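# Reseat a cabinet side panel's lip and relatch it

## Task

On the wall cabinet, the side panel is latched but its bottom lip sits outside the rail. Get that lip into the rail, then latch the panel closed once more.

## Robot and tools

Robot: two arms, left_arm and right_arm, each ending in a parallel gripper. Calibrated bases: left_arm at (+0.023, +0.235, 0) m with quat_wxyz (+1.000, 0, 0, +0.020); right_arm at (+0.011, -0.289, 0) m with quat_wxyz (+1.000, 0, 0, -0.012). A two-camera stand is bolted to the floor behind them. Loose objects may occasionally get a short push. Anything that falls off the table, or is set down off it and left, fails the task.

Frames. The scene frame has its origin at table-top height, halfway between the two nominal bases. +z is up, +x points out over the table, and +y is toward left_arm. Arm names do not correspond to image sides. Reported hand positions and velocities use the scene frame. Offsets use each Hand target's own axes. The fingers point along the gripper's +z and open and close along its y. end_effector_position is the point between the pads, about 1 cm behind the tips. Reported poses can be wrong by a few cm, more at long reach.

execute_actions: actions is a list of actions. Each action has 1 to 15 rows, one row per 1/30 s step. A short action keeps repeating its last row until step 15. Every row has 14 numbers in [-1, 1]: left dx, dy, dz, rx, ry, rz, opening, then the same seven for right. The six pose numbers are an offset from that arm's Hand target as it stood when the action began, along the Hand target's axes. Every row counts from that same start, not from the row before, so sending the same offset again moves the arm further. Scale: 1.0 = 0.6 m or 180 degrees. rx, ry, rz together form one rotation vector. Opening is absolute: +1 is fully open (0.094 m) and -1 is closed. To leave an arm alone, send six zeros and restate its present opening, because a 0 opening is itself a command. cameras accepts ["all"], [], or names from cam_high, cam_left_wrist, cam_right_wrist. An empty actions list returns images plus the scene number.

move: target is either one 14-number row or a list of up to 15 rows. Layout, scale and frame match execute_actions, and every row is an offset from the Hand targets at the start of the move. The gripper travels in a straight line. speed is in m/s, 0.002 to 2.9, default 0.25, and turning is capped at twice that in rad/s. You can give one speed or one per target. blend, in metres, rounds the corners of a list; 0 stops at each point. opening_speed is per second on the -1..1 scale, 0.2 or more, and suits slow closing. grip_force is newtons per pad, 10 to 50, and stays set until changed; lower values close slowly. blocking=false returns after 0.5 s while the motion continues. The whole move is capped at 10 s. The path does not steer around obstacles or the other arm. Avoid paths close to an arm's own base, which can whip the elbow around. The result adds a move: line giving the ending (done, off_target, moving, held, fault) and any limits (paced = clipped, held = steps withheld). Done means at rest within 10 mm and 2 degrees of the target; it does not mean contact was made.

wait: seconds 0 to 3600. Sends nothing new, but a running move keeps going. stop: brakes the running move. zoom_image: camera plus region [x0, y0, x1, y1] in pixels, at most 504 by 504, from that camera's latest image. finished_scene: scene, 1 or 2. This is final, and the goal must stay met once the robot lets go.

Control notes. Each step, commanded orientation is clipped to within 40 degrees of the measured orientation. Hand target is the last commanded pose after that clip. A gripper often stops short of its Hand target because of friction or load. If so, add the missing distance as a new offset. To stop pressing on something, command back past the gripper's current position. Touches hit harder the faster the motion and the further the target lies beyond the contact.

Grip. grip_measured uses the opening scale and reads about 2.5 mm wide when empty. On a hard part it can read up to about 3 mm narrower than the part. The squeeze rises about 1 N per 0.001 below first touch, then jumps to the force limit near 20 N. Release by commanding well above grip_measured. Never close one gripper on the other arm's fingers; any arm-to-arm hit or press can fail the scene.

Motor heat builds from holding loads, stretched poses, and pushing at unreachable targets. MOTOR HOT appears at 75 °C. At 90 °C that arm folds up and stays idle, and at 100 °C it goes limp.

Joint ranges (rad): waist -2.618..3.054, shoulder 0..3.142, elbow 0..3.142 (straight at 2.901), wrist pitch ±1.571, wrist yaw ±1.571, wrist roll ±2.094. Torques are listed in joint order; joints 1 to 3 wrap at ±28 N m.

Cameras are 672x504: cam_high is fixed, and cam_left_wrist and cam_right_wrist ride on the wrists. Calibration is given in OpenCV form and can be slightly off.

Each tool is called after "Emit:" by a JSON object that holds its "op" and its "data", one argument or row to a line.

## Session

Emit:
{"op": "execute_actions", "data": {
  "actions": []
}}

Scene clock: 0.00 s.
left_arm: end_effector_position=(+0.3986, +0.2575, +0.1420) grip_measured=+1.000 end_effector_quat_wxyz=(+0.671, -0.046, +0.739, +0.032) | right_arm: end_effector_position=(+0.3988, -0.3035, +0.1511) grip_measured=+1.000 end_effector_quat_wxyz=(+0.685, +0.008, +0.728, -0.001)
Joint positions: left_arm=[-0.029 1.477 0.216 1.162 -0.098 -0.024 0.094] | right_arm=[-0.038 1.524 0.256 1.208 -0.048 0.006 0.094]
Joint velocities: within noise
Joint torques (N m): no reading
Heat: left arm: 34 °C; right arm: 33 °C.
Hand target: left_arm +0.4000, +0.2576, +0.1468; +0.676, -0.046, +0.735, +0.032 | right_arm +0.4004, -0.3035, +0.1591; +0.694, +0.007, +0.720, -0.002
Tool commands: left_gripper/opening=+1.0 right_gripper/opening=+1.0
camera_calibration:
cam_left_wrist: T_world_to_cam=[[0.10278, -0.99461, 0.01397, 0.21477], [-0.47384, -0.0613, -0.87848, 0.36977], [0.87459, 0.08367, -0.47758, -0.21312]] pos_world=[0.33953, 0.25411, 0.22005]
cam_right_wrist: T_world_to_cam=[[0.00543, -0.99998, 0.00244, -0.30335], [-0.46305, -0.00468, -0.88632, 0.35684], [0.88631, 0.00368, -0.46307, -0.19107]] pos_world=[0.33624, -0.30098, 0.22853]

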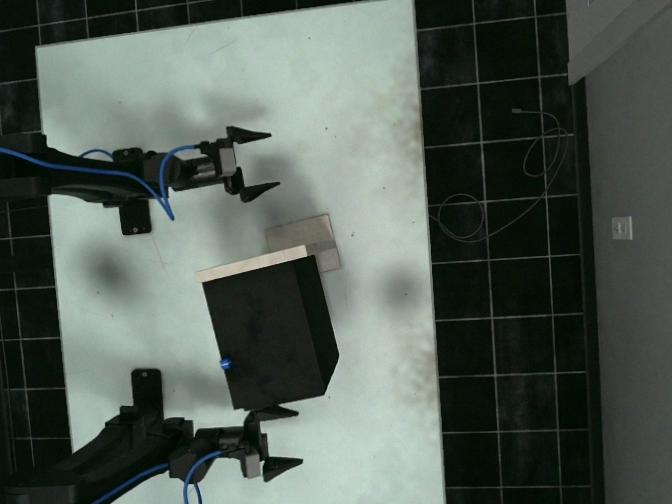

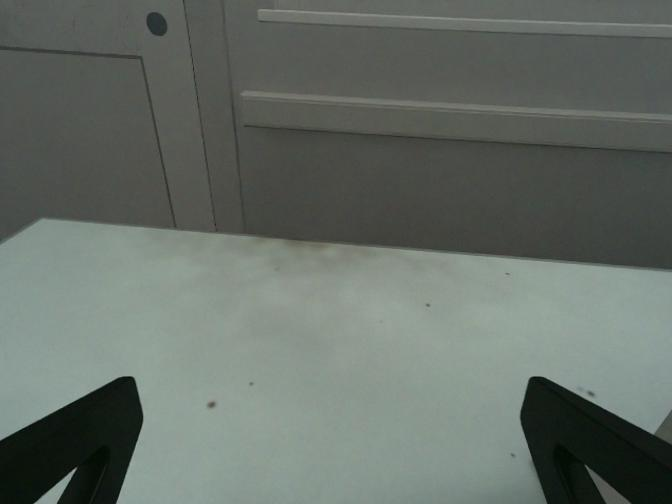

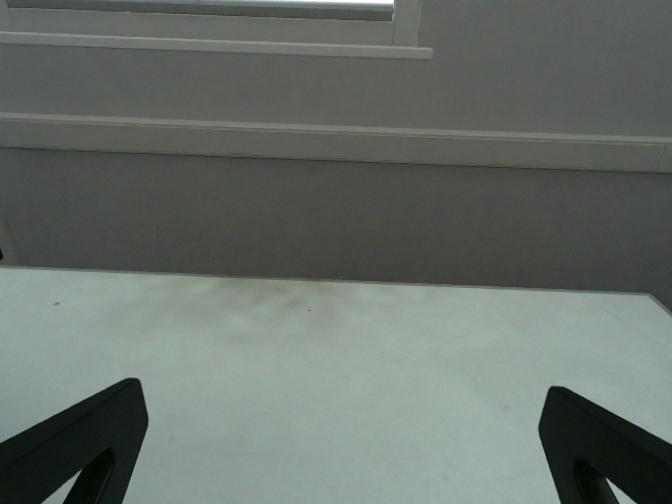

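Emit:
{"op": "zoom_image", "data": {
  "camera": "cam_high",
  "region": [180, 230, 360, 430]
}}

Scaled by 2.520 from the camera's image (finer frame: 960x720).

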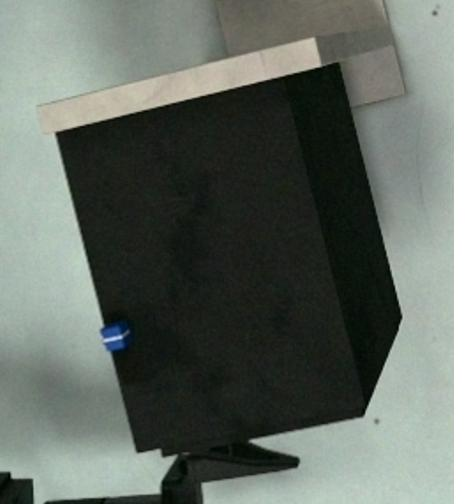

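Emit:
{"op": "move", "data": {
  "target": [
    [-0.0740, -0.1710, -0.1440, 0.0362, 0.0156, -0.245, -0.3, -0.2653, 0.0235, -0.0775, -0.0556, 0.0768, -0.0171, -0.36],
    [-0.1188, -0.4893, -0.3502, 0.0724, 0.0312, -0.4901, -0.3, -0.4288, 0.3325, -0.1125, -0.1112, 0.1536, -0.0343, -0.36]
  ],
  "speed": 0.25,
  "blend": [0.04, 0],
  "cameras": ["all"]
}}

Scene clock: 292.40 s.
left_arm: end_effector_position=(+0.2304, -0.0540, +0.2349) grip_measured=-0.297 end_effector_quat_wxyz=(+0.467, -0.472, +0.530, -0.528) | right_arm: end_effector_position=(+0.3448, -0.1061, +0.4079) grip_measured=-0.357 end_effector_quat_wxyz=(+0.480, -0.156, +0.859, +0.084)
Joint positions: left_arm=[-1.508 1.46 0.615 0.818 -1.349 -1.6 0.033] | right_arm=[0.621 1.407 1.861 -1.02 0.209 0.124 0.03]
Joint torques (N m): left_arm=[-0.32 -4.31 9.54 1.73 -0.31 0.2] | right_arm=[0.68 -3.82 7.92 1.6 0.15 0.06]
Heat: left arm: 38 °C; right arm: 38 °C.
Hand target: left_arm +0.2302, -0.0553, +0.2402; +0.475, -0.475, +0.523, -0.524 | right_arm +0.3452, -0.1052, +0.4201; +0.492, -0.150, +0.853, +0.087
Off the commanded pose: left_arm 0.005 m, 1 deg | right_arm 0.012 m, 2 deg.
move: off_target (right_arm)
cam_left_wrist: T_world_to_cam=[[-0.00211, 0.00259, 0.99999, -0.23257], [-0.49697, -0.86777, 0.0012, 0.10774], [0.86777, -0.49696, 0.00312, -0.1383]] pos_world=[0.17306, 0.02537, 0.23287]
cam_right_wrist: T_world_to_cam=[[0.3688, -0.92948, 0.00678, -0.22587], [-0.76752, -0.30863, -0.56184, 0.50075], [0.52431, 0.202, -0.82722, 0.26931]] pos_world=[0.32644, -0.10979, 0.50565]

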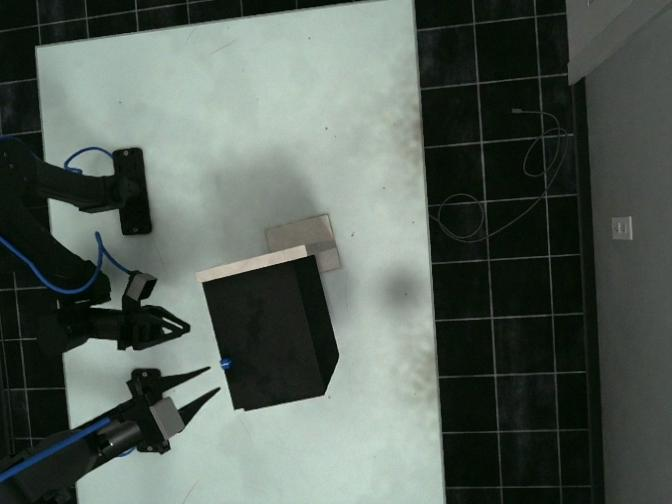

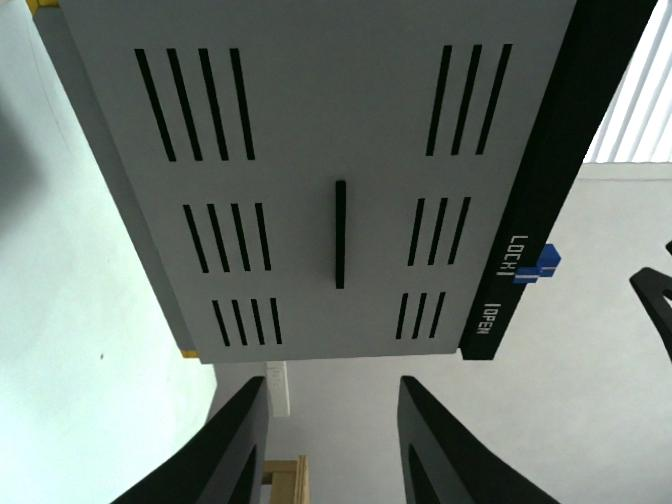

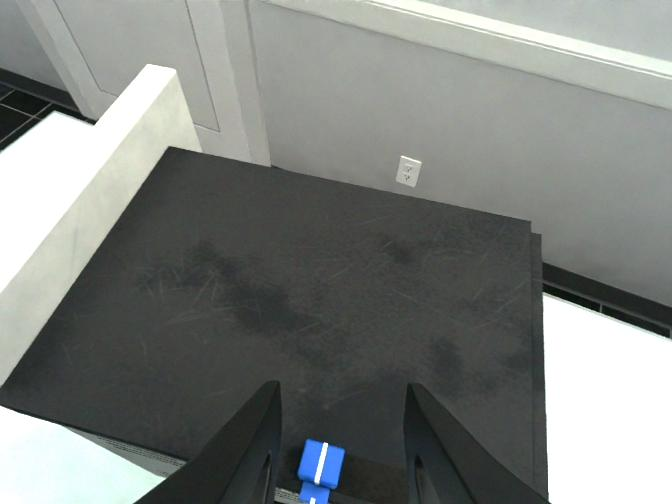

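Emit:
{"op": "zoom_image", "data": {
  "camera": "cam_left_wrist",
  "region": [420, 180, 600, 370]
}}

Emit:
{"op": "zoom_image", "data": {
  "camera": "cam_left_wrist",
  "region": [140, 220, 300, 380]
}}

Emit:
{"op": "zoom_image", "data": {
  "camera": "cam_right_wrist",
  "region": [260, 384, 420, 504]
}}

Scaled by 2.653 from the camera's image (finer frame: 960x720).

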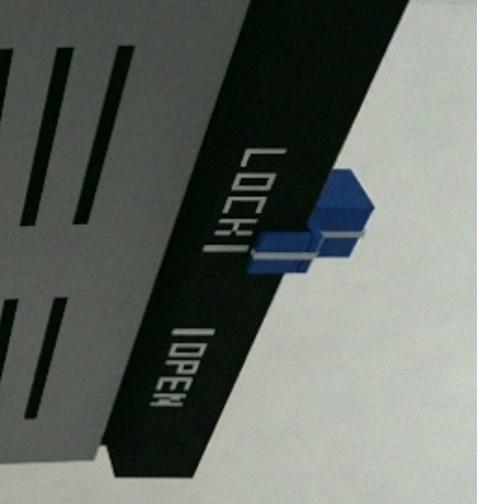

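Scaled by 3.150 from the camera's image (finer frame: 960x720).

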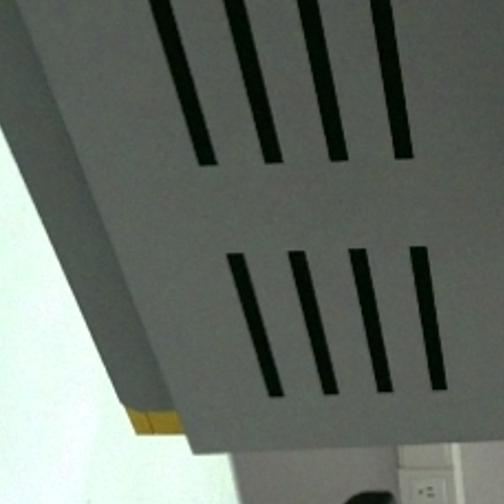

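Scaled by 3.150 from the camera's image (finer frame: 960x720).

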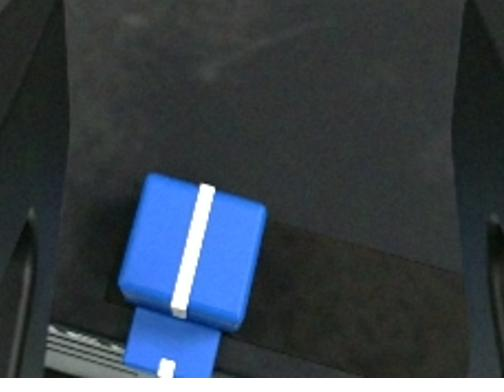

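Emit:
{"op": "move", "data": {
  "target": [-0.003, 0, 0.135, 0, 0, 0, -0.3, 0, 0, 0, 0, 0, 0, -0.36],
  "speed": 0.15,
  "cameras": ["cam_left_wrist"]
}}

Scene clock: 372.87 s.
left_arm: end_effector_position=(+0.3072, -0.0579, +0.2337) grip_measured=-0.297 end_effector_quat_wxyz=(+0.469, -0.477, +0.527, -0.525) | right_arm: end_effector_position=(+0.3448, -0.1061, +0.4079) grip_measured=-0.357 end_effector_quat_wxyz=(+0.480, -0.156, +0.859, +0.084)
Joint positions: left_arm=[-1.248 1.559 0.703 0.834 -1.103 -1.597 0.033] | right_arm=[0.621 1.407 1.861 -1.02 0.209 0.124 0.03]
Joint torques (N m): left_arm=[0.7 -5.29 9.85 1.94 -0.06 0.25] | right_arm=[0.69 -3.82 7.92 1.54 0.17 0.06]
Heat: left arm: 37 °C; right arm: 37 °C.
Hand target: left_arm +0.3111, -0.0614, +0.2402; +0.475, -0.475, +0.523, -0.524 | right_arm +0.3452, -0.1052, +0.4202; +0.492, -0.150, +0.853, +0.087
Off the commanded pose: left_arm 0.008 m, 1 deg | right_arm 0.012 m, 2 deg.
move: done
cam_left_wrist: T_world_to_cam=[[0.00227, 0.00495, 0.99999, -0.23253], [-0.48428, -0.87489, 0.00543, 0.13715], [0.87491, -0.48429, 0.00041, -0.20769]] pos_world=[0.24866, 0.02056, 0.23187]

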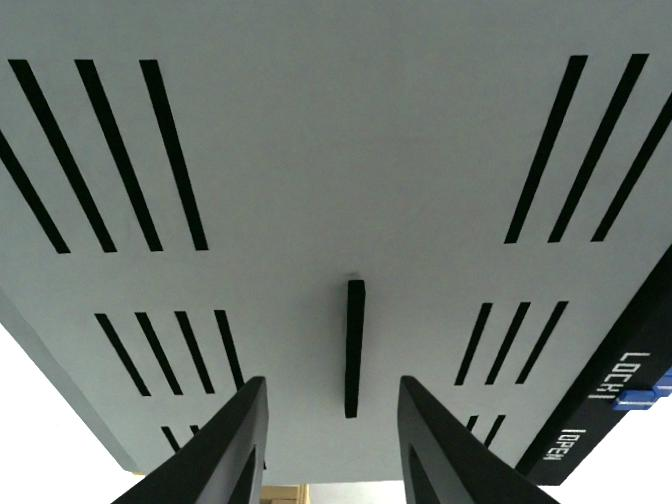

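Emit:
{"op": "move", "data": {
  "target": [0.001, -0.006, 0.033, 0, 0, 0, -0.3, 0, 0, 0, 0, 0, 0, -0.36],
  "speed": 0.06,
  "cameras": ["cam_left_wrist"]
}}

Scene clock: 399.63 s.
left_arm: end_effector_position=(+0.3252, -0.0618, +0.2396) grip_measured=-0.297 end_effector_quat_wxyz=(+0.466, -0.478, +0.522, -0.531) | right_arm: end_effector_position=(+0.3448, -0.1061, +0.4079) grip_measured=-0.357 end_effector_quat_wxyz=(+0.480, -0.156, +0.859, +0.084)
Joint positions: left_arm=[-1.195 1.587 0.748 0.834 -1.047 -1.596 0.033] | right_arm=[0.621 1.407 1.861 -1.02 0.209 0.124 0.03]
Joint torques (N m): left_arm=[1.03 -5.59 9.95 1.81 -0.04 0.24] | right_arm=[0.68 -3.81 7.91 1.55 0.16 0.06]
Heat: left arm: 38 °C; right arm: 37 °C.
Hand target: left_arm +0.3307, -0.0639, +0.2438; +0.475, -0.475, +0.524, -0.524 | right_arm +0.3452, -0.1052, +0.4202; +0.492, -0.150, +0.853, +0.087
Off the commanded pose: left_arm 0.007 m, 1 deg | right_arm 0.012 m, 2 deg.
move: done
cam_left_wrist: T_world_to_cam=[[-0.00333, 0.0192, 0.99981, -0.23556], [-0.48798, -0.87272, 0.01514, 0.14145], [0.87285, -0.48784, 0.01228, -0.22779]] pos_world=[0.26707, 0.01684, 0.23617]

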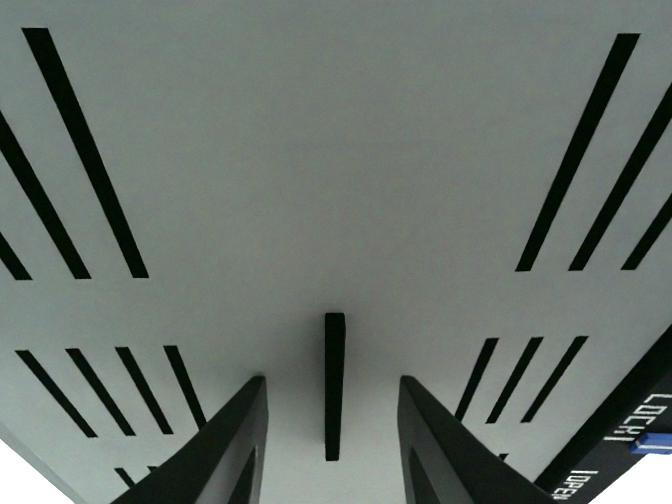

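Emit:
{"op": "move", "data": {
  "target": [
    [0.0, 0.0, 0.0075, 0, 0, 0, -0.3, 0, 0, 0, 0, 0, 0, -0.36],
    [0.0, 0.0, 0.0075, 0, 0, 0, -1, 0, 0, 0, 0, 0, 0, -0.36]
  ],
  "speed": 0.05,
  "opening_speed": 0.7,
  "grip_force": 50,
  "cameras": ["cam_left_wrist"]
}}

Scene clock: 418.80 s.
left_arm: end_effector_position=(+0.3270, -0.0672, +0.2398) grip_measured=-0.922 end_effector_quat_wxyz=(+0.460, -0.473, +0.527, -0.536) | right_arm: end_effector_position=(+0.3448, -0.1061, +0.4079) grip_measured=-0.357 end_effector_quat_wxyz=(+0.480, -0.156, +0.859, +0.084)
Joint positions: left_arm=[-1.191 1.596 0.758 0.834 -1.022 -1.596 0.004] | right_arm=[0.621 1.407 1.861 -1.02 0.209 0.124 0.03]
Joint torques (N m): left_arm=[1.88 -5.83 9.91 1.81 -0.18 0.27] | right_arm=[0.69 -3.82 7.92 1.54 0.17 0.06]
Heat: left arm: 38 °C; right arm: 37 °C.
Hand target: left_arm +0.3352, -0.0644, +0.2438; +0.475, -0.475, +0.523, -0.524 | right_arm +0.3452, -0.1052, +0.4202; +0.492, -0.150, +0.853, +0.087
Off the commanded pose: left_arm 0.010 m, 2 deg | right_arm 0.012 m, 2 deg.
move: done
cam_left_wrist: T_world_to_cam=[[-0.00314, 0.02009, 0.99979, -0.23573], [-0.50556, -0.86265, 0.01575, 0.14387], [0.86279, -0.5054, 0.01286, -0.22991]] pos_world=[0.27036, 0.01265, 0.23637]

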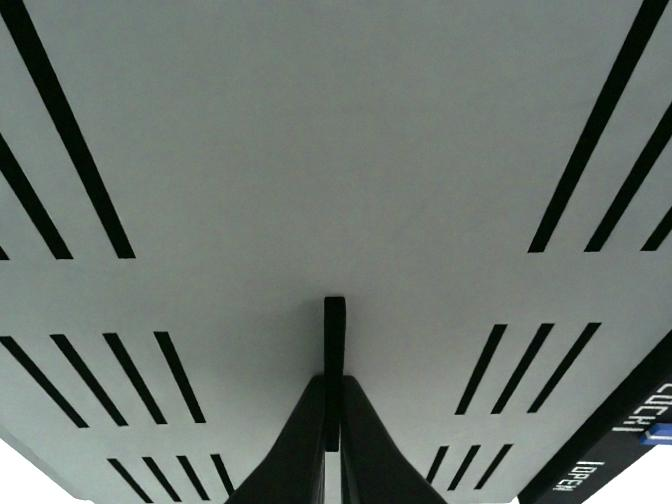

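Emit:
{"op": "move", "data": {
  "target": [0, 0, 0, 0, 0, 0, -1, 0.071, 0.0063, 0.0436, 0, 0, 0, -0.36],
  "speed": 0.15,
  "cameras": ["cam_right_wrist"]
}}

Scene clock: 450.30 s.
left_arm: end_effector_position=(+0.3270, -0.0672, +0.2398) grip_measured=-0.924 end_effector_quat_wxyz=(+0.460, -0.473, +0.527, -0.536) | right_arm: end_effector_position=(+0.3475, -0.1001, +0.3634) grip_measured=-0.357 end_effector_quat_wxyz=(+0.479, -0.156, +0.860, +0.083)
Joint positions: left_arm=[-1.191 1.596 0.758 0.834 -1.022 -1.596 0.004] | right_arm=[0.635 1.326 1.589 -0.833 0.221 0.133 0.03]
Joint torques (N m): left_arm=[1.89 -5.86 9.88 1.8 -0.18 0.23] | right_arm=[0.68 -5.86 4.53 1.71 0.14 0.05]
Heat: left arm: 38 °C; right arm: 37 °C.
Hand target: left_arm +0.3352, -0.0644, +0.2438; +0.475, -0.475, +0.523, -0.524 | right_arm +0.3452, -0.1011, +0.3702; +0.492, -0.150, +0.853, +0.087
Off the commanded pose: left_arm 0.010 m, 2 deg | right_arm 0.007 m, 2 deg.
move: done
cam_right_wrist: T_world_to_cam=[[0.36866, -0.92954, 0.00676, -0.22097], [-0.76848, -0.30886, -0.5604, 0.47944], [0.523, 0.2014, -0.8282, 0.23072]] pos_world=[0.32924, -0.10379, 0.46125]

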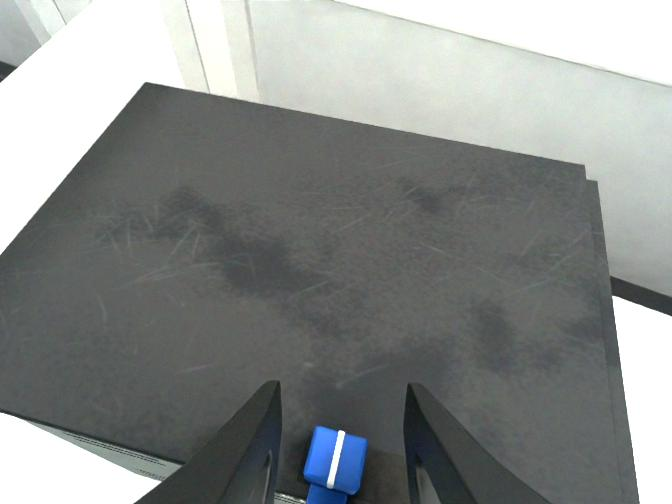

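Emit:
{"op": "move", "data": {
  "target": [0, 0, 0, 0, 0, 0, -1, 0.0246, 0.0006, 0.0124, 0, 0, 0, -0.36],
  "speed": 0.08,
  "cameras": ["cam_right_wrist"]
}}

Scene clock: 478.67 s.
left_arm: end_effector_position=(+0.3270, -0.0672, +0.2398) grip_measured=-0.924 end_effector_quat_wxyz=(+0.460, -0.473, +0.527, -0.536) | right_arm: end_effector_position=(+0.3478, -0.1003, +0.3452) grip_measured=-0.357 end_effector_quat_wxyz=(+0.477, -0.155, +0.861, +0.082)
Joint positions: left_arm=[-1.191 1.596 0.758 0.834 -1.022 -1.596 0.004] | right_arm=[0.635 1.299 1.494 -0.771 0.223 0.134 0.03]
Joint torques (N m): left_arm=[1.94 -5.86 9.88 1.8 -0.17 0.24] | right_arm=[0.92 -6.2 4.63 1.75 0.17 0.05]
Heat: left arm: 38 °C; right arm: 38 °C.
Hand target: left_arm +0.3352, -0.0644, +0.2438; +0.475, -0.475, +0.523, -0.524 | right_arm +0.3442, -0.1011, +0.3536; +0.492, -0.150, +0.853, +0.087
Off the commanded pose: left_arm 0.010 m, 2 deg | right_arm 0.009 m, 2 deg.
move: done
cam_right_wrist: T_world_to_cam=[[0.36645, -0.9304, 0.00783, -0.22085], [-0.77174, -0.30864, -0.55601, 0.46898], [0.51973, 0.19771, -0.83114, 0.21725]] pos_world=[0.32995, -0.10368, 0.44305]

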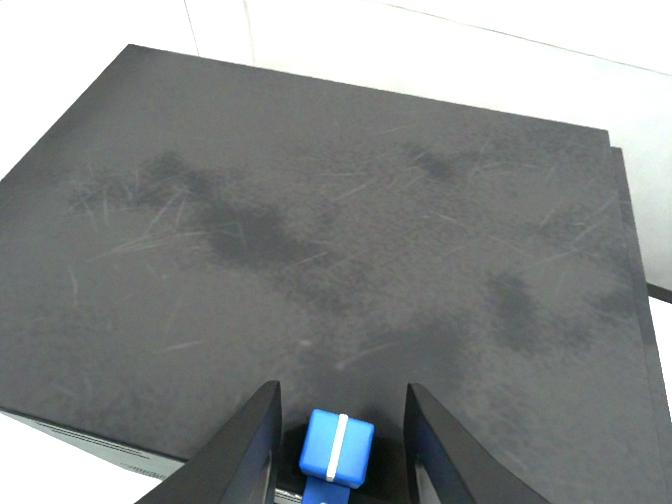

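Emit:
{"op": "move", "data": {
  "target": [0, 0, 0, 0, 0, 0, -1, 0.0051, -0.0736, -0.0139, 0, 0, 0, -0.36],
  "speed": 0.08,
  "cameras": ["cam_left_wrist", "cam_right_wrist"]
}}

Scene clock: 494.80 s.
left_arm: end_effector_position=(+0.3271, -0.0685, +0.2402) grip_measured=-0.924 end_effector_quat_wxyz=(+0.460, -0.470, +0.529, -0.537) | right_arm: end_effector_position=(+0.3479, -0.1180, +0.3460) grip_measured=-0.357 end_effector_quat_wxyz=(+0.471, -0.179, +0.855, +0.123)
Joint positions: left_arm=[-1.19 1.596 0.759 0.834 -1.015 -1.592 0.004] | right_arm=[0.494 1.252 1.457 -0.759 0.007 0.054 0.03]
Joint torques (N m): left_arm=[1.91 -5.79 9.83 1.8 -0.24 0.22] | right_arm=[-3.08 -6.76 4.96 1.54 0.69 -0.12]
Heat: left arm: 38 °C; right arm: 38 °C.
Hand target: left_arm +0.3352, -0.0644, +0.2439; +0.475, -0.475, +0.523, -0.524 | right_arm +0.3509, -0.1456, +0.3551; +0.492, -0.150, +0.853, +0.087
Off the commanded pose: left_arm 0.010 m, 2 deg | right_arm 0.029 m, 6 deg.
move: off_target (right_arm)
cam_left_wrist: T_world_to_cam=[[-0.0039, 0.01737, 0.99984, -0.23608], [-0.51121, -0.85936, 0.01293, 0.1456], [0.85945, -0.51108, 0.01223, -0.22985]] pos_world=[0.27106, 0.01175, 0.23697]
cam_right_wrist: T_world_to_cam=[[0.44279, -0.89567, -0.04141, -0.24275], [-0.75221, -0.34593, -0.56082, 0.45462], [0.48798, 0.27947, -0.8269, 0.24063]] pos_world=[0.33203, -0.12741, 0.44388]

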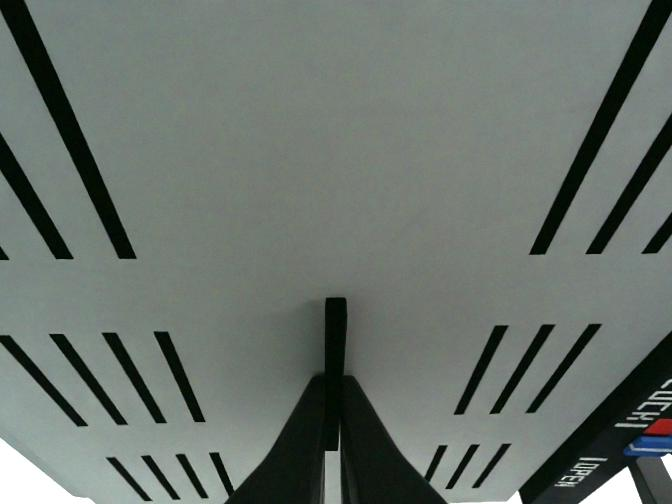

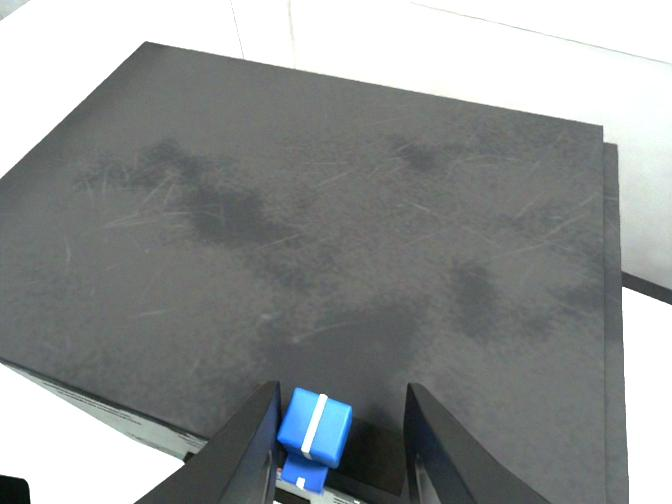

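Emit:
{"op": "move", "data": {
  "target": [0, 0, 0, 0, 0, 0, -1, 0.0029, -0.0295, -0.005, 0, 0, 0, -0.36],
  "speed": 0.08,
  "cameras": ["cam_left_wrist", "cam_right_wrist"]
}}

Scene clock: 514.37 s.
left_arm: end_effector_position=(+0.3272, -0.0687, +0.2378) grip_measured=-0.924 end_effector_quat_wxyz=(+0.461, -0.469, +0.533, -0.533) | right_arm: end_effector_position=(+0.3486, -0.1322, +0.3468) grip_measured=-0.357 end_effector_quat_wxyz=(+0.469, -0.184, +0.854, +0.133)
Joint positions: left_arm=[-1.19 1.599 0.759 0.825 -1.015 -1.592 0.004] | right_arm=[0.417 1.235 1.449 -0.769 -0.081 0.014 0.03]
Joint torques (N m): left_arm=[1.78 -6.11 9.84 1.9 -0.27 0.19] | right_arm=[-3.58 -6.48 4.93 1.57 0.82 -0.1]
Heat: left arm: 38 °C; right arm: 38 °C.
Hand target: left_arm +0.3352, -0.0644, +0.2440; +0.475, -0.475, +0.523, -0.524 | right_arm +0.3538, -0.1635, +0.3552; +0.492, -0.150, +0.853, +0.087
Off the commanded pose: left_arm 0.011 m, 2 deg | right_arm 0.033 m, 7 deg.
move: off_target (right_arm)
cam_left_wrist: T_world_to_cam=[[0.0005, 0.00727, 0.99997, -0.23578], [-0.51112, -0.85949, 0.00651, 0.147], [0.85951, -0.51111, 0.00329, -0.22792]] pos_world=[0.27115, 0.01156, 0.23557]
cam_right_wrist: T_world_to_cam=[[0.45888, -0.8869, -0.05328, -0.25609], [-0.74805, -0.3533, -0.56178, 0.4485], [0.47942, 0.29764, -0.82557, 0.24986]] pos_world=[0.33323, -0.14304, 0.44459]

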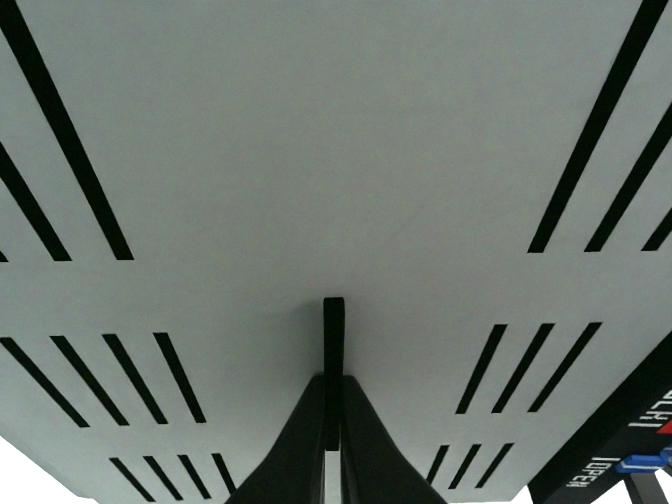

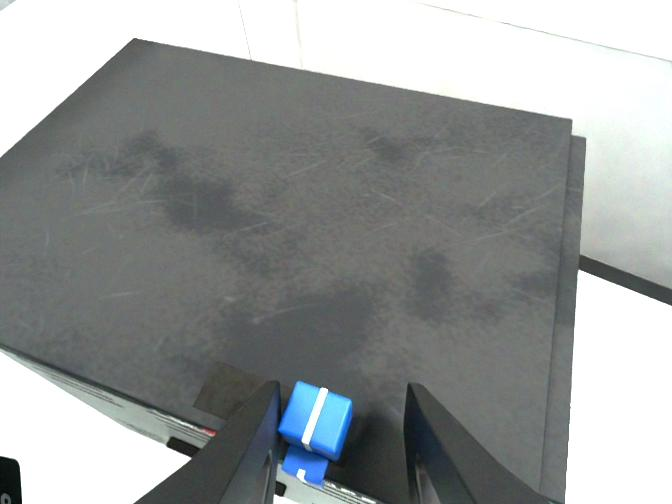

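Emit:
{"op": "zoom_image", "data": {
  "camera": "cam_left_wrist",
  "region": [540, 340, 672, 504]
}}

Scaled by 3.073 from the camera's image (finer frame: 960x720).

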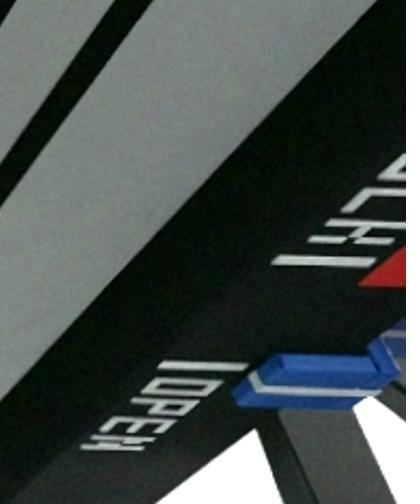

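Emit:
{"op": "move", "data": {
  "target": [
    [0, 0, 0, 0, 0, 0, -1, -0.0079, 0.0607, 0.0111, 0, 0, 0, -0.36],
    [0, 0, 0, 0, 0, 0, -1, -0.1130, 0.0558, -0.0537, 0, 0, 0, -0.36],
    [0, 0, 0, 0, 0, 0, -1, 0.2324, -0.2472, -0.0185, -0.190, -0.1617, -0.0513, -0.36],
    [0, 0, 0, 0, 0, 0, -1, 0.3843, -0.1478, 0.1930, -0.190, -0.1617, -0.0513, -0.36]
  ],
  "speed": [0.15, 0.2, 0.25, 0.2],
  "blend": [0, 0.03, 0.04, 0],
  "cameras": ["cam_left_wrist", "cam_right_wrist"]
}}

Scene clock: 603.00 s.
left_arm: end_effector_position=(+0.3272, -0.0687, +0.2378) grip_measured=-0.924 end_effector_quat_wxyz=(+0.461, -0.469, +0.533, -0.533) | right_arm: end_effector_position=(+0.3708, -0.2543, +0.0954) grip_measured=-0.357 end_effector_quat_wxyz=(+0.613, -0.316, +0.640, +0.339)
Joint positions: left_arm=[-1.19 1.599 0.759 0.825 -1.015 -1.592 0.004] | right_arm=[-0.395 2.074 0.518 1.457 -1.382 -0.051 0.03]
Joint torques (N m): left_arm=[1.76 -6.11 9.85 1.9 -0.26 0.2] | right_arm=[0.73 -6.34 1.37 1.89 0.03 -0.01]
Heat: left arm: 39 °C; right arm: 37 °C.
Hand target: left_arm +0.3352, -0.0644, +0.2440; +0.475, -0.475, +0.523, -0.524 | right_arm +0.3699, -0.2517, +0.0975; +0.628, -0.327, +0.627, +0.326
Off the commanded pose: left_arm 0.011 m, 2 deg | right_arm 0.003 m, 3 deg.
move: off_target (right_arm)
cam_left_wrist: T_world_to_cam=[[0.0005, 0.00727, 0.99997, -0.23578], [-0.51112, -0.85949, 0.00651, 0.147], [0.85951, -0.51111, 0.00329, -0.22792]] pos_world=[0.27115, 0.01156, 0.23557]
cam_right_wrist: T_world_to_cam=[[0.83134, -0.5547, -0.03436, -0.44344], [-0.26172, -0.33622, -0.90469, 0.13746], [0.49028, 0.76109, -0.42469, 0.14361]] pos_world=[0.33422, -0.30906, 0.17011]

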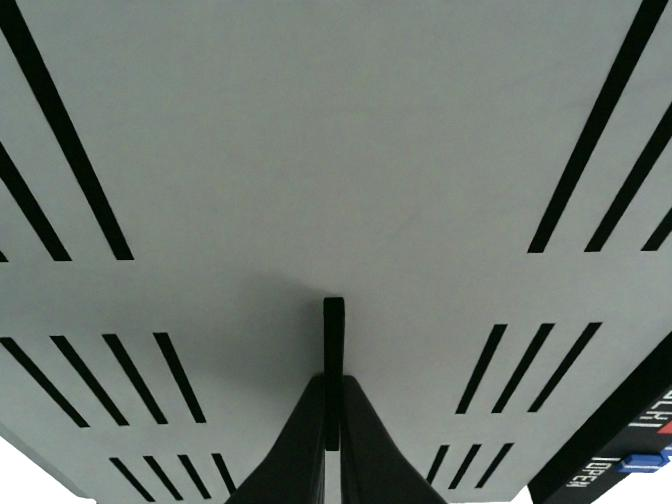

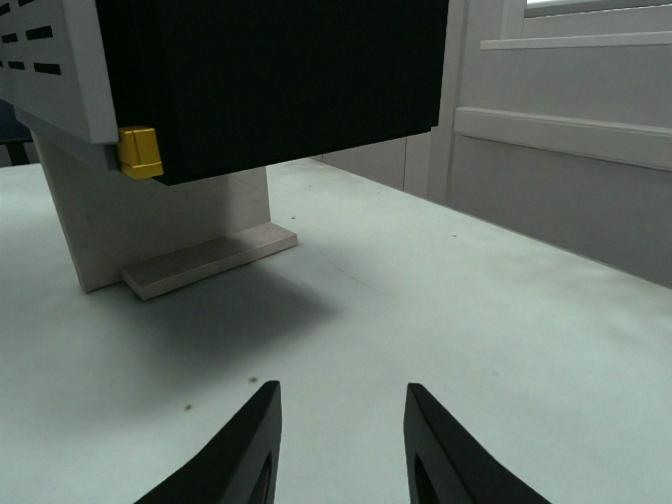

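Emit:
{"op": "zoom_image", "data": {
  "camera": "cam_right_wrist",
  "region": [60, 80, 220, 200]
}}

Emit:
{"op": "zoom_image", "data": {
  "camera": "cam_left_wrist",
  "region": [540, 340, 672, 504]
}}

Scaled by 3.150 from the camera's image (finer frame: 960x720).

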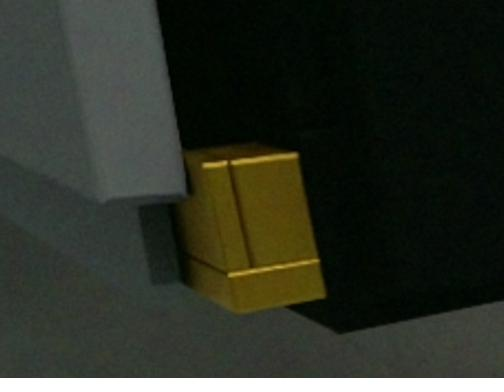

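Scaled by 3.073 from the camera's image (finer frame: 960x720).

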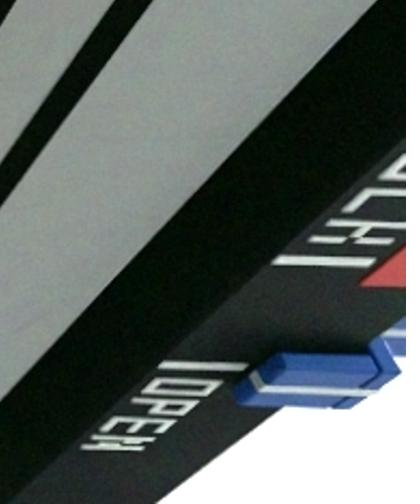

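Emit:
{"op": "move", "data": {
  "target": [
    [0.0087, -0.025, -0.0321, 0, 0, 0, -1, 0, 0, 0, 0, 0, 0, -0.36],
    [0.0172, -0.0667, -0.0643, 0, 0, 0, -1, 0, 0, 0, 0, 0, 0, -0.36]
  ],
  "speed": 0.06,
  "blend": [0.01, 0],
  "cameras": ["cam_left_wrist", "cam_right_wrist"]
}}

Scene clock: 630.87 s.
left_arm: end_effector_position=(+0.2967, -0.0752, +0.2457) grip_measured=-0.924 end_effector_quat_wxyz=(+0.477, -0.454, +0.566, -0.496) | right_arm: end_effector_position=(+0.3708, -0.2543, +0.0954) grip_measured=-0.357 end_effector_quat_wxyz=(+0.613, -0.316, +0.640, +0.339)
Joint positions: left_arm=[-1.293 1.531 0.803 0.604 -1.122 -1.594 0.004] | right_arm=[-0.395 2.074 0.518 1.457 -1.382 -0.05 0.03]
Joint torques (N m): left_arm=[-0.55 -10.66 12.01 2.19 -0.56 0.12] | right_arm=[0.75 -6.35 1.36 1.89 0.03 -0.02]
Heat: left arm: 40 °C; right arm: 39 °C.
Hand target: left_arm +0.2958, -0.0708, +0.2839; +0.475, -0.475, +0.523, -0.524 | right_arm +0.3699, -0.2517, +0.0975; +0.628, -0.327, +0.627, +0.326
Off the commanded pose: left_arm 0.039 m, 6 deg | right_arm 0.003 m, 3 deg.
move: off_target (left_arm)
cam_left_wrist: T_world_to_cam=[[0.0335, -0.09564, 0.99485, -0.25986], [-0.50881, -0.85839, -0.06539, 0.14277], [0.86023, -0.504, -0.07741, -0.18491]] pos_world=[0.24041, 0.0045, 0.25355]
cam_right_wrist: T_world_to_cam=[[0.83129, -0.55473, -0.03513, -0.44338], [-0.26232, -0.3358, -0.90467, 0.13781], [0.49006, 0.76125, -0.42467, 0.14368]] pos_world=[0.33432, -0.30906, 0.17011]

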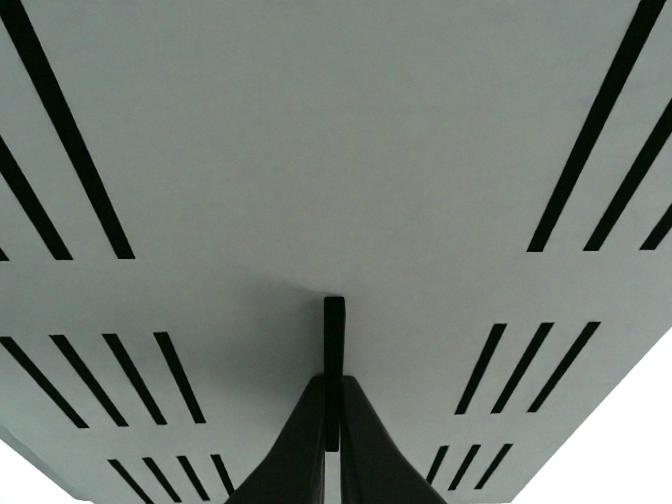

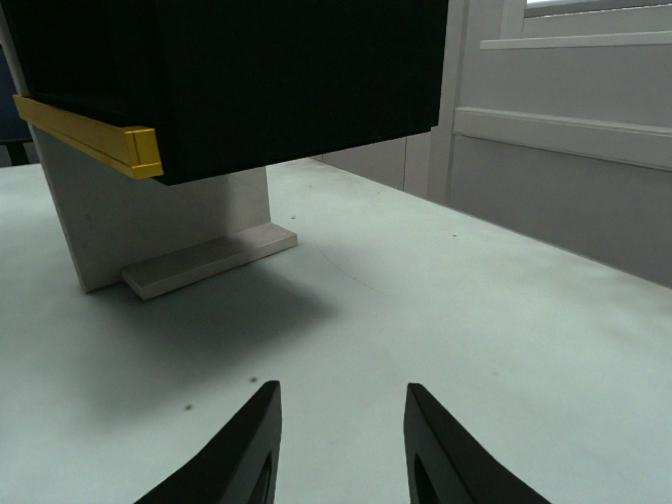

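Emit:
{"op": "zoom_image", "data": {
  "camera": "cam_right_wrist",
  "region": [90, 110, 190, 190]
}}

Scaled by 5.040 from the camera's image (finer frame: 960x720).

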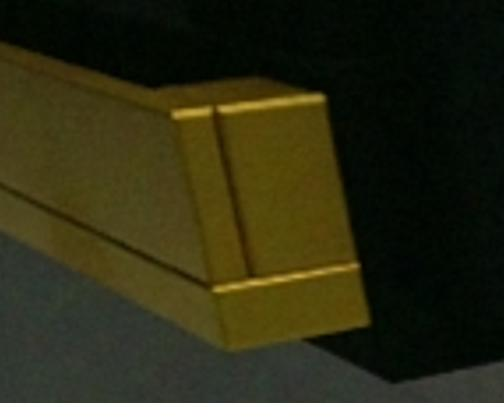

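Emit:
{"op": "move", "data": {
  "target": [-0.005, -0.030, -0.0005, 0.0589, 0, -0.0356, -1, 0, 0, 0, 0, 0, 0, -0.36],
  "speed": 0.08,
  "cameras": ["cam_right_wrist"]
}}

Scene clock: 687.53 s.
left_arm: end_effector_position=(+0.2961, -0.0705, +0.2927) grip_measured=-0.924 end_effector_quat_wxyz=(+0.487, -0.458, +0.462, -0.582) | right_arm: end_effector_position=(+0.3708, -0.2543, +0.0954) grip_measured=-0.357 end_effector_quat_wxyz=(+0.613, -0.316, +0.640, +0.339)
Joint positions: left_arm=[-1.293 1.609 0.769 1.209 -1.134 -1.319 0.004] | right_arm=[-0.395 2.074 0.518 1.457 -1.382 -0.05 0.03]
Joint torques (N m): left_arm=[0.34 -6.72 7.08 2.33 0.3 0.29] | right_arm=[0.75 -6.37 1.36 1.89 0.03 -0.03]
Heat: left arm: 41 °C; right arm: 40 °C.
Hand target: left_arm +0.2958, -0.0678, +0.3018; +0.487, -0.458, +0.446, -0.596 | right_arm +0.3699, -0.2517, +0.0975; +0.628, -0.327, +0.627, +0.326
Off the commanded pose: left_arm 0.010 m, 2 deg | right_arm 0.003 m, 3 deg.
move: done
cam_right_wrist: T_world_to_cam=[[0.83129, -0.55473, -0.03513, -0.44338], [-0.26232, -0.3358, -0.90467, 0.13781], [0.49006, 0.76125, -0.42467, 0.14368]] pos_world=[0.33432, -0.30906, 0.17011]

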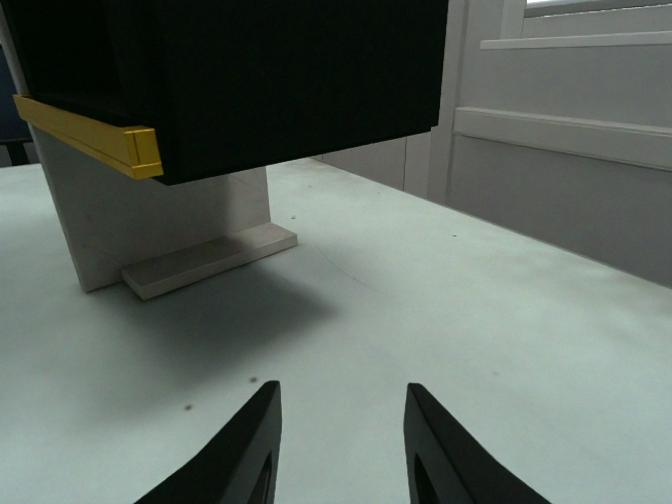

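Emit:
{"op": "move", "data": {
  "target": [
    [-0.0106, 0.0511, -0.0033, -0.0067, 0.0117, 0.0194, -1, 0, 0, 0, 0, 0, 0, -0.36],
    [-0.0159, 0.0668, 0.0335, -0.0067, 0.0117, 0.0194, -1, 0, 0, 0, 0, 0, 0, -0.36]
  ],
  "speed": 0.06,
  "blend": [0.01, 0],
  "cameras": ["cam_left_wrist", "cam_right_wrist"]
}}

Scene clock: 723.80 s.
left_arm: end_effector_position=(+0.3132, -0.0657, +0.2552) grip_measured=-0.924 end_effector_quat_wxyz=(+0.492, -0.442, +0.488, -0.569) | right_arm: end_effector_position=(+0.3708, -0.2543, +0.0954) grip_measured=-0.357 end_effector_quat_wxyz=(+0.613, -0.316, +0.640, +0.339)
Joint positions: left_arm=[-1.229 1.666 0.694 1.24 -1.051 -1.361 0.004] | right_arm=[-0.395 2.074 0.518 1.457 -1.382 -0.05 0.03]
Joint torques (N m): left_arm=[3.48 -6.22 8.12 2.19 0.63 0.12] | right_arm=[0.75 -6.35 1.36 1.88 0.03 -0.02]
Heat: left arm: 38 °C; right arm: 40 °C.
Hand target: left_arm +0.3234, -0.0652, +0.2654; +0.492, -0.438, +0.474, -0.584 | right_arm +0.3699, -0.2517, +0.0975; +0.628, -0.327, +0.627, +0.326
Off the commanded pose: left_arm 0.014 m, 2 deg | right_arm 0.003 m, 3 deg.
move: off_target (left_arm)
cam_left_wrist: T_world_to_cam=[[-0.13567, 0.03945, 0.98997, -0.20599], [-0.49834, -0.86632, -0.03377, 0.14814], [0.8563, -0.49792, 0.1372, -0.24671]] pos_world=[0.25714, 0.01362, 0.24277]
cam_right_wrist: T_world_to_cam=[[0.83129, -0.55473, -0.03513, -0.44338], [-0.26232, -0.3358, -0.90467, 0.13781], [0.49006, 0.76125, -0.42467, 0.14368]] pos_world=[0.33432, -0.30906, 0.17011]

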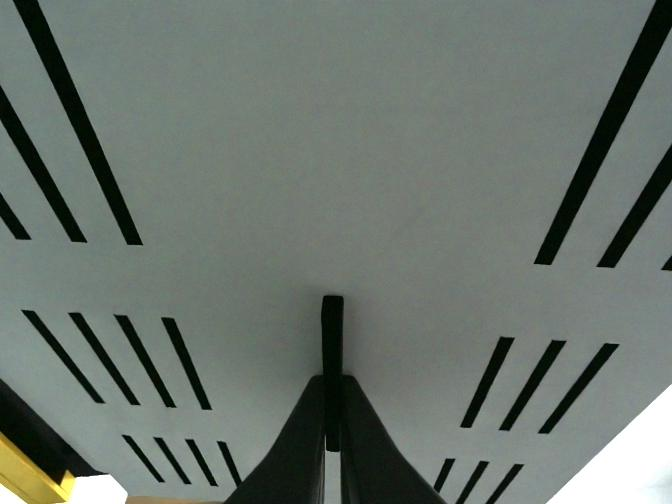

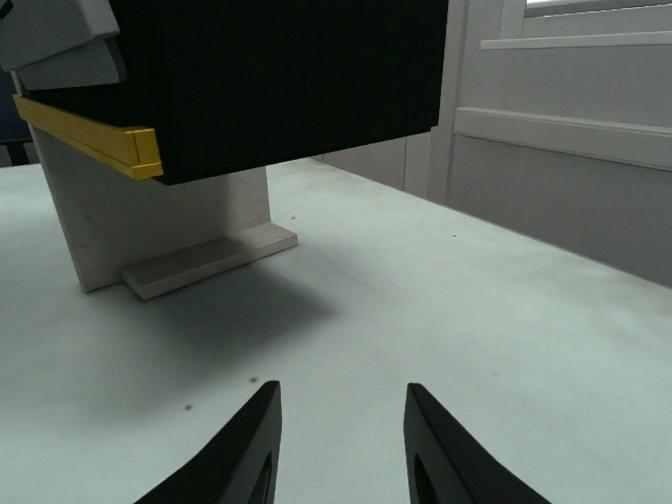

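Emit:
{"op": "zoom_image", "data": {
  "camera": "cam_right_wrist",
  "region": [0, 0, 170, 190]
}}

Emit:
{"op": "zoom_image", "data": {
  "camera": "cam_left_wrist",
  "region": [0, 350, 200, 504]
}}

Scaled by 2.653 from the camera's image (finer frame: 960x720).

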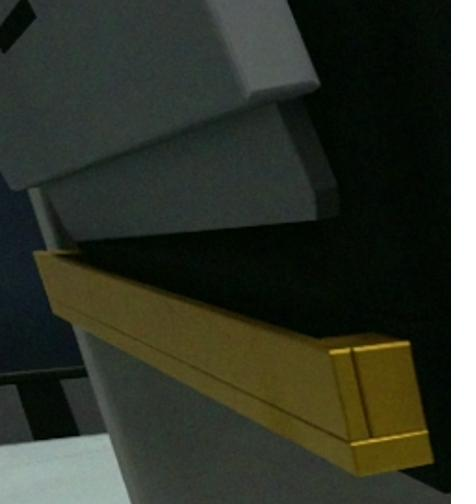

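Scaled by 2.520 from the camera's image (finer frame: 960x720).

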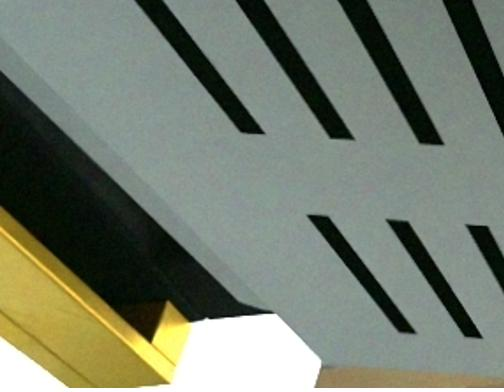

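Emit:
{"op": "zoom_image", "data": {
  "camera": "cam_left_wrist",
  "region": [0, 370, 140, 504]
}}

Emit:
{"op": "zoom_image", "data": {
  "camera": "cam_right_wrist",
  "region": [0, 20, 100, 120]
}}

Scaled by 3.600 from the camera's image (finer frame: 960x720).

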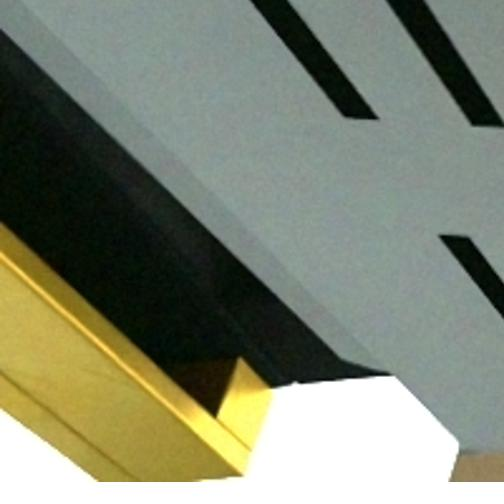

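Scaled by 5.040 from the camera's image (finer frame: 960x720).

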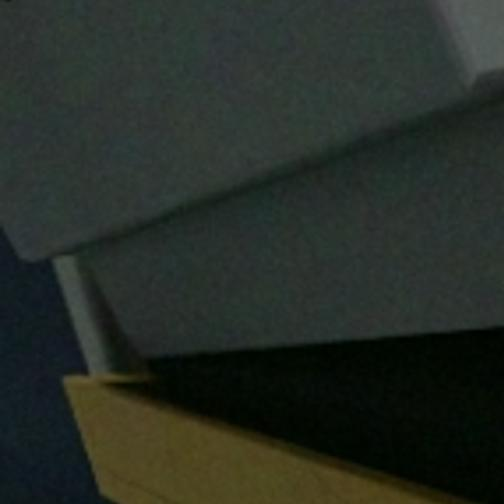

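Emit:
{"op": "move", "data": {
  "target": [0.0004, 0.0046, -0.0029, 0, 0, 0.0178, -1, 0, 0, 0, 0, 0, 0, -0.36],
  "speed": 0.03,
  "cameras": ["cam_left_wrist", "cam_right_wrist"]
}}

Emit:
{"op": "zoom_image", "data": {
  "camera": "cam_right_wrist",
  "region": [0, 20, 150, 170]
}}

Emit:
{"op": "zoom_image", "data": {
  "camera": "cam_left_wrist",
  "region": [0, 370, 140, 504]
}}

Scene clock: 1011.93 s.
left_arm: end_effector_position=(+0.3133, -0.0660, +0.2552) grip_measured=-0.924 end_effector_quat_wxyz=(+0.497, -0.438, +0.490, -0.567) | right_arm: end_effector_position=(+0.3708, -0.2543, +0.0954) grip_measured=-0.357 end_effector_quat_wxyz=(+0.613, -0.316, +0.640, +0.339)
Joint positions: left_arm=[-1.229 1.673 0.694 1.257 -1.051 -1.337 0.004] | right_arm=[-0.395 2.074 0.518 1.457 -1.382 -0.05 0.03]
Joint torques (N m): left_arm=[3.11 -6.08 7.68 2.1 0.58 0.45] | right_arm=[0.75 -6.37 1.37 1.89 0.03 -0.02]
Heat: left arm: 42 °C; right arm: 42 °C.
Hand target: left_arm +0.3221, -0.0655, +0.2623; +0.508, -0.424, +0.486, -0.570 | right_arm +0.3699, -0.2517, +0.0975; +0.628, -0.327, +0.627, +0.326
Off the commanded pose: left_arm 0.011 m, 2 deg | right_arm 0.003 m, 3 deg.
move: off_target (left_arm)
cam_left_wrist: T_world_to_cam=[[-0.14224, 0.02545, 0.9895, -0.20469], [-0.49536, -0.86731, -0.0489, 0.1508], [0.85697, -0.49711, 0.13597, -0.24676]] pos_world=[0.25705, 0.01334, 0.24347]
cam_right_wrist: T_world_to_cam=[[0.83129, -0.55473, -0.03513, -0.44338], [-0.26232, -0.3358, -0.90467, 0.13781], [0.49006, 0.76125, -0.42467, 0.14368]] pos_world=[0.33432, -0.30906, 0.17011]

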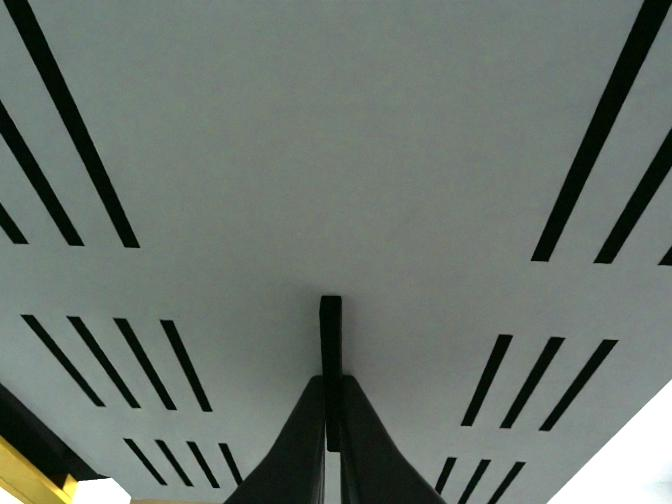

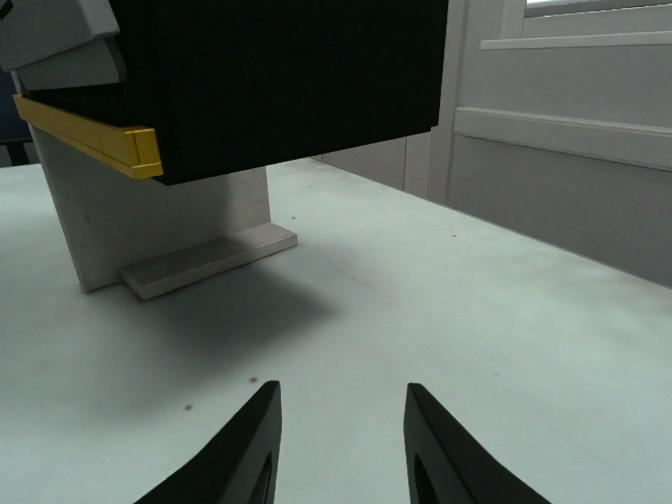

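Scaled by 3.360 from the camera's image (finer frame: 960x720).

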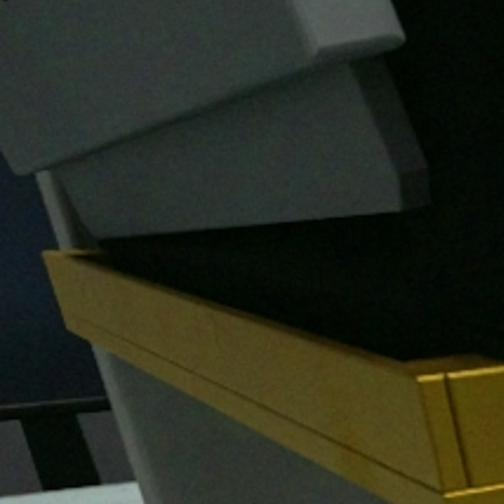

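Scaled by 3.600 from the camera's image (finer frame: 960x720).

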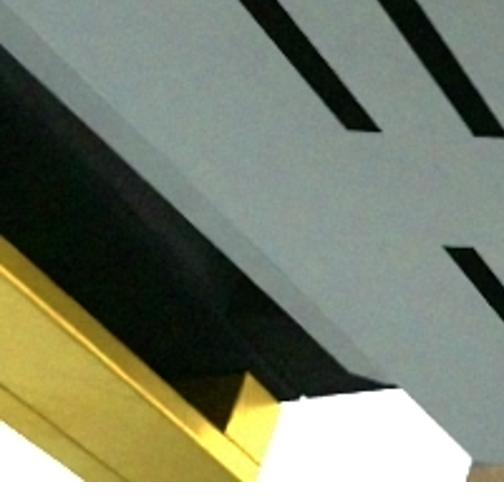

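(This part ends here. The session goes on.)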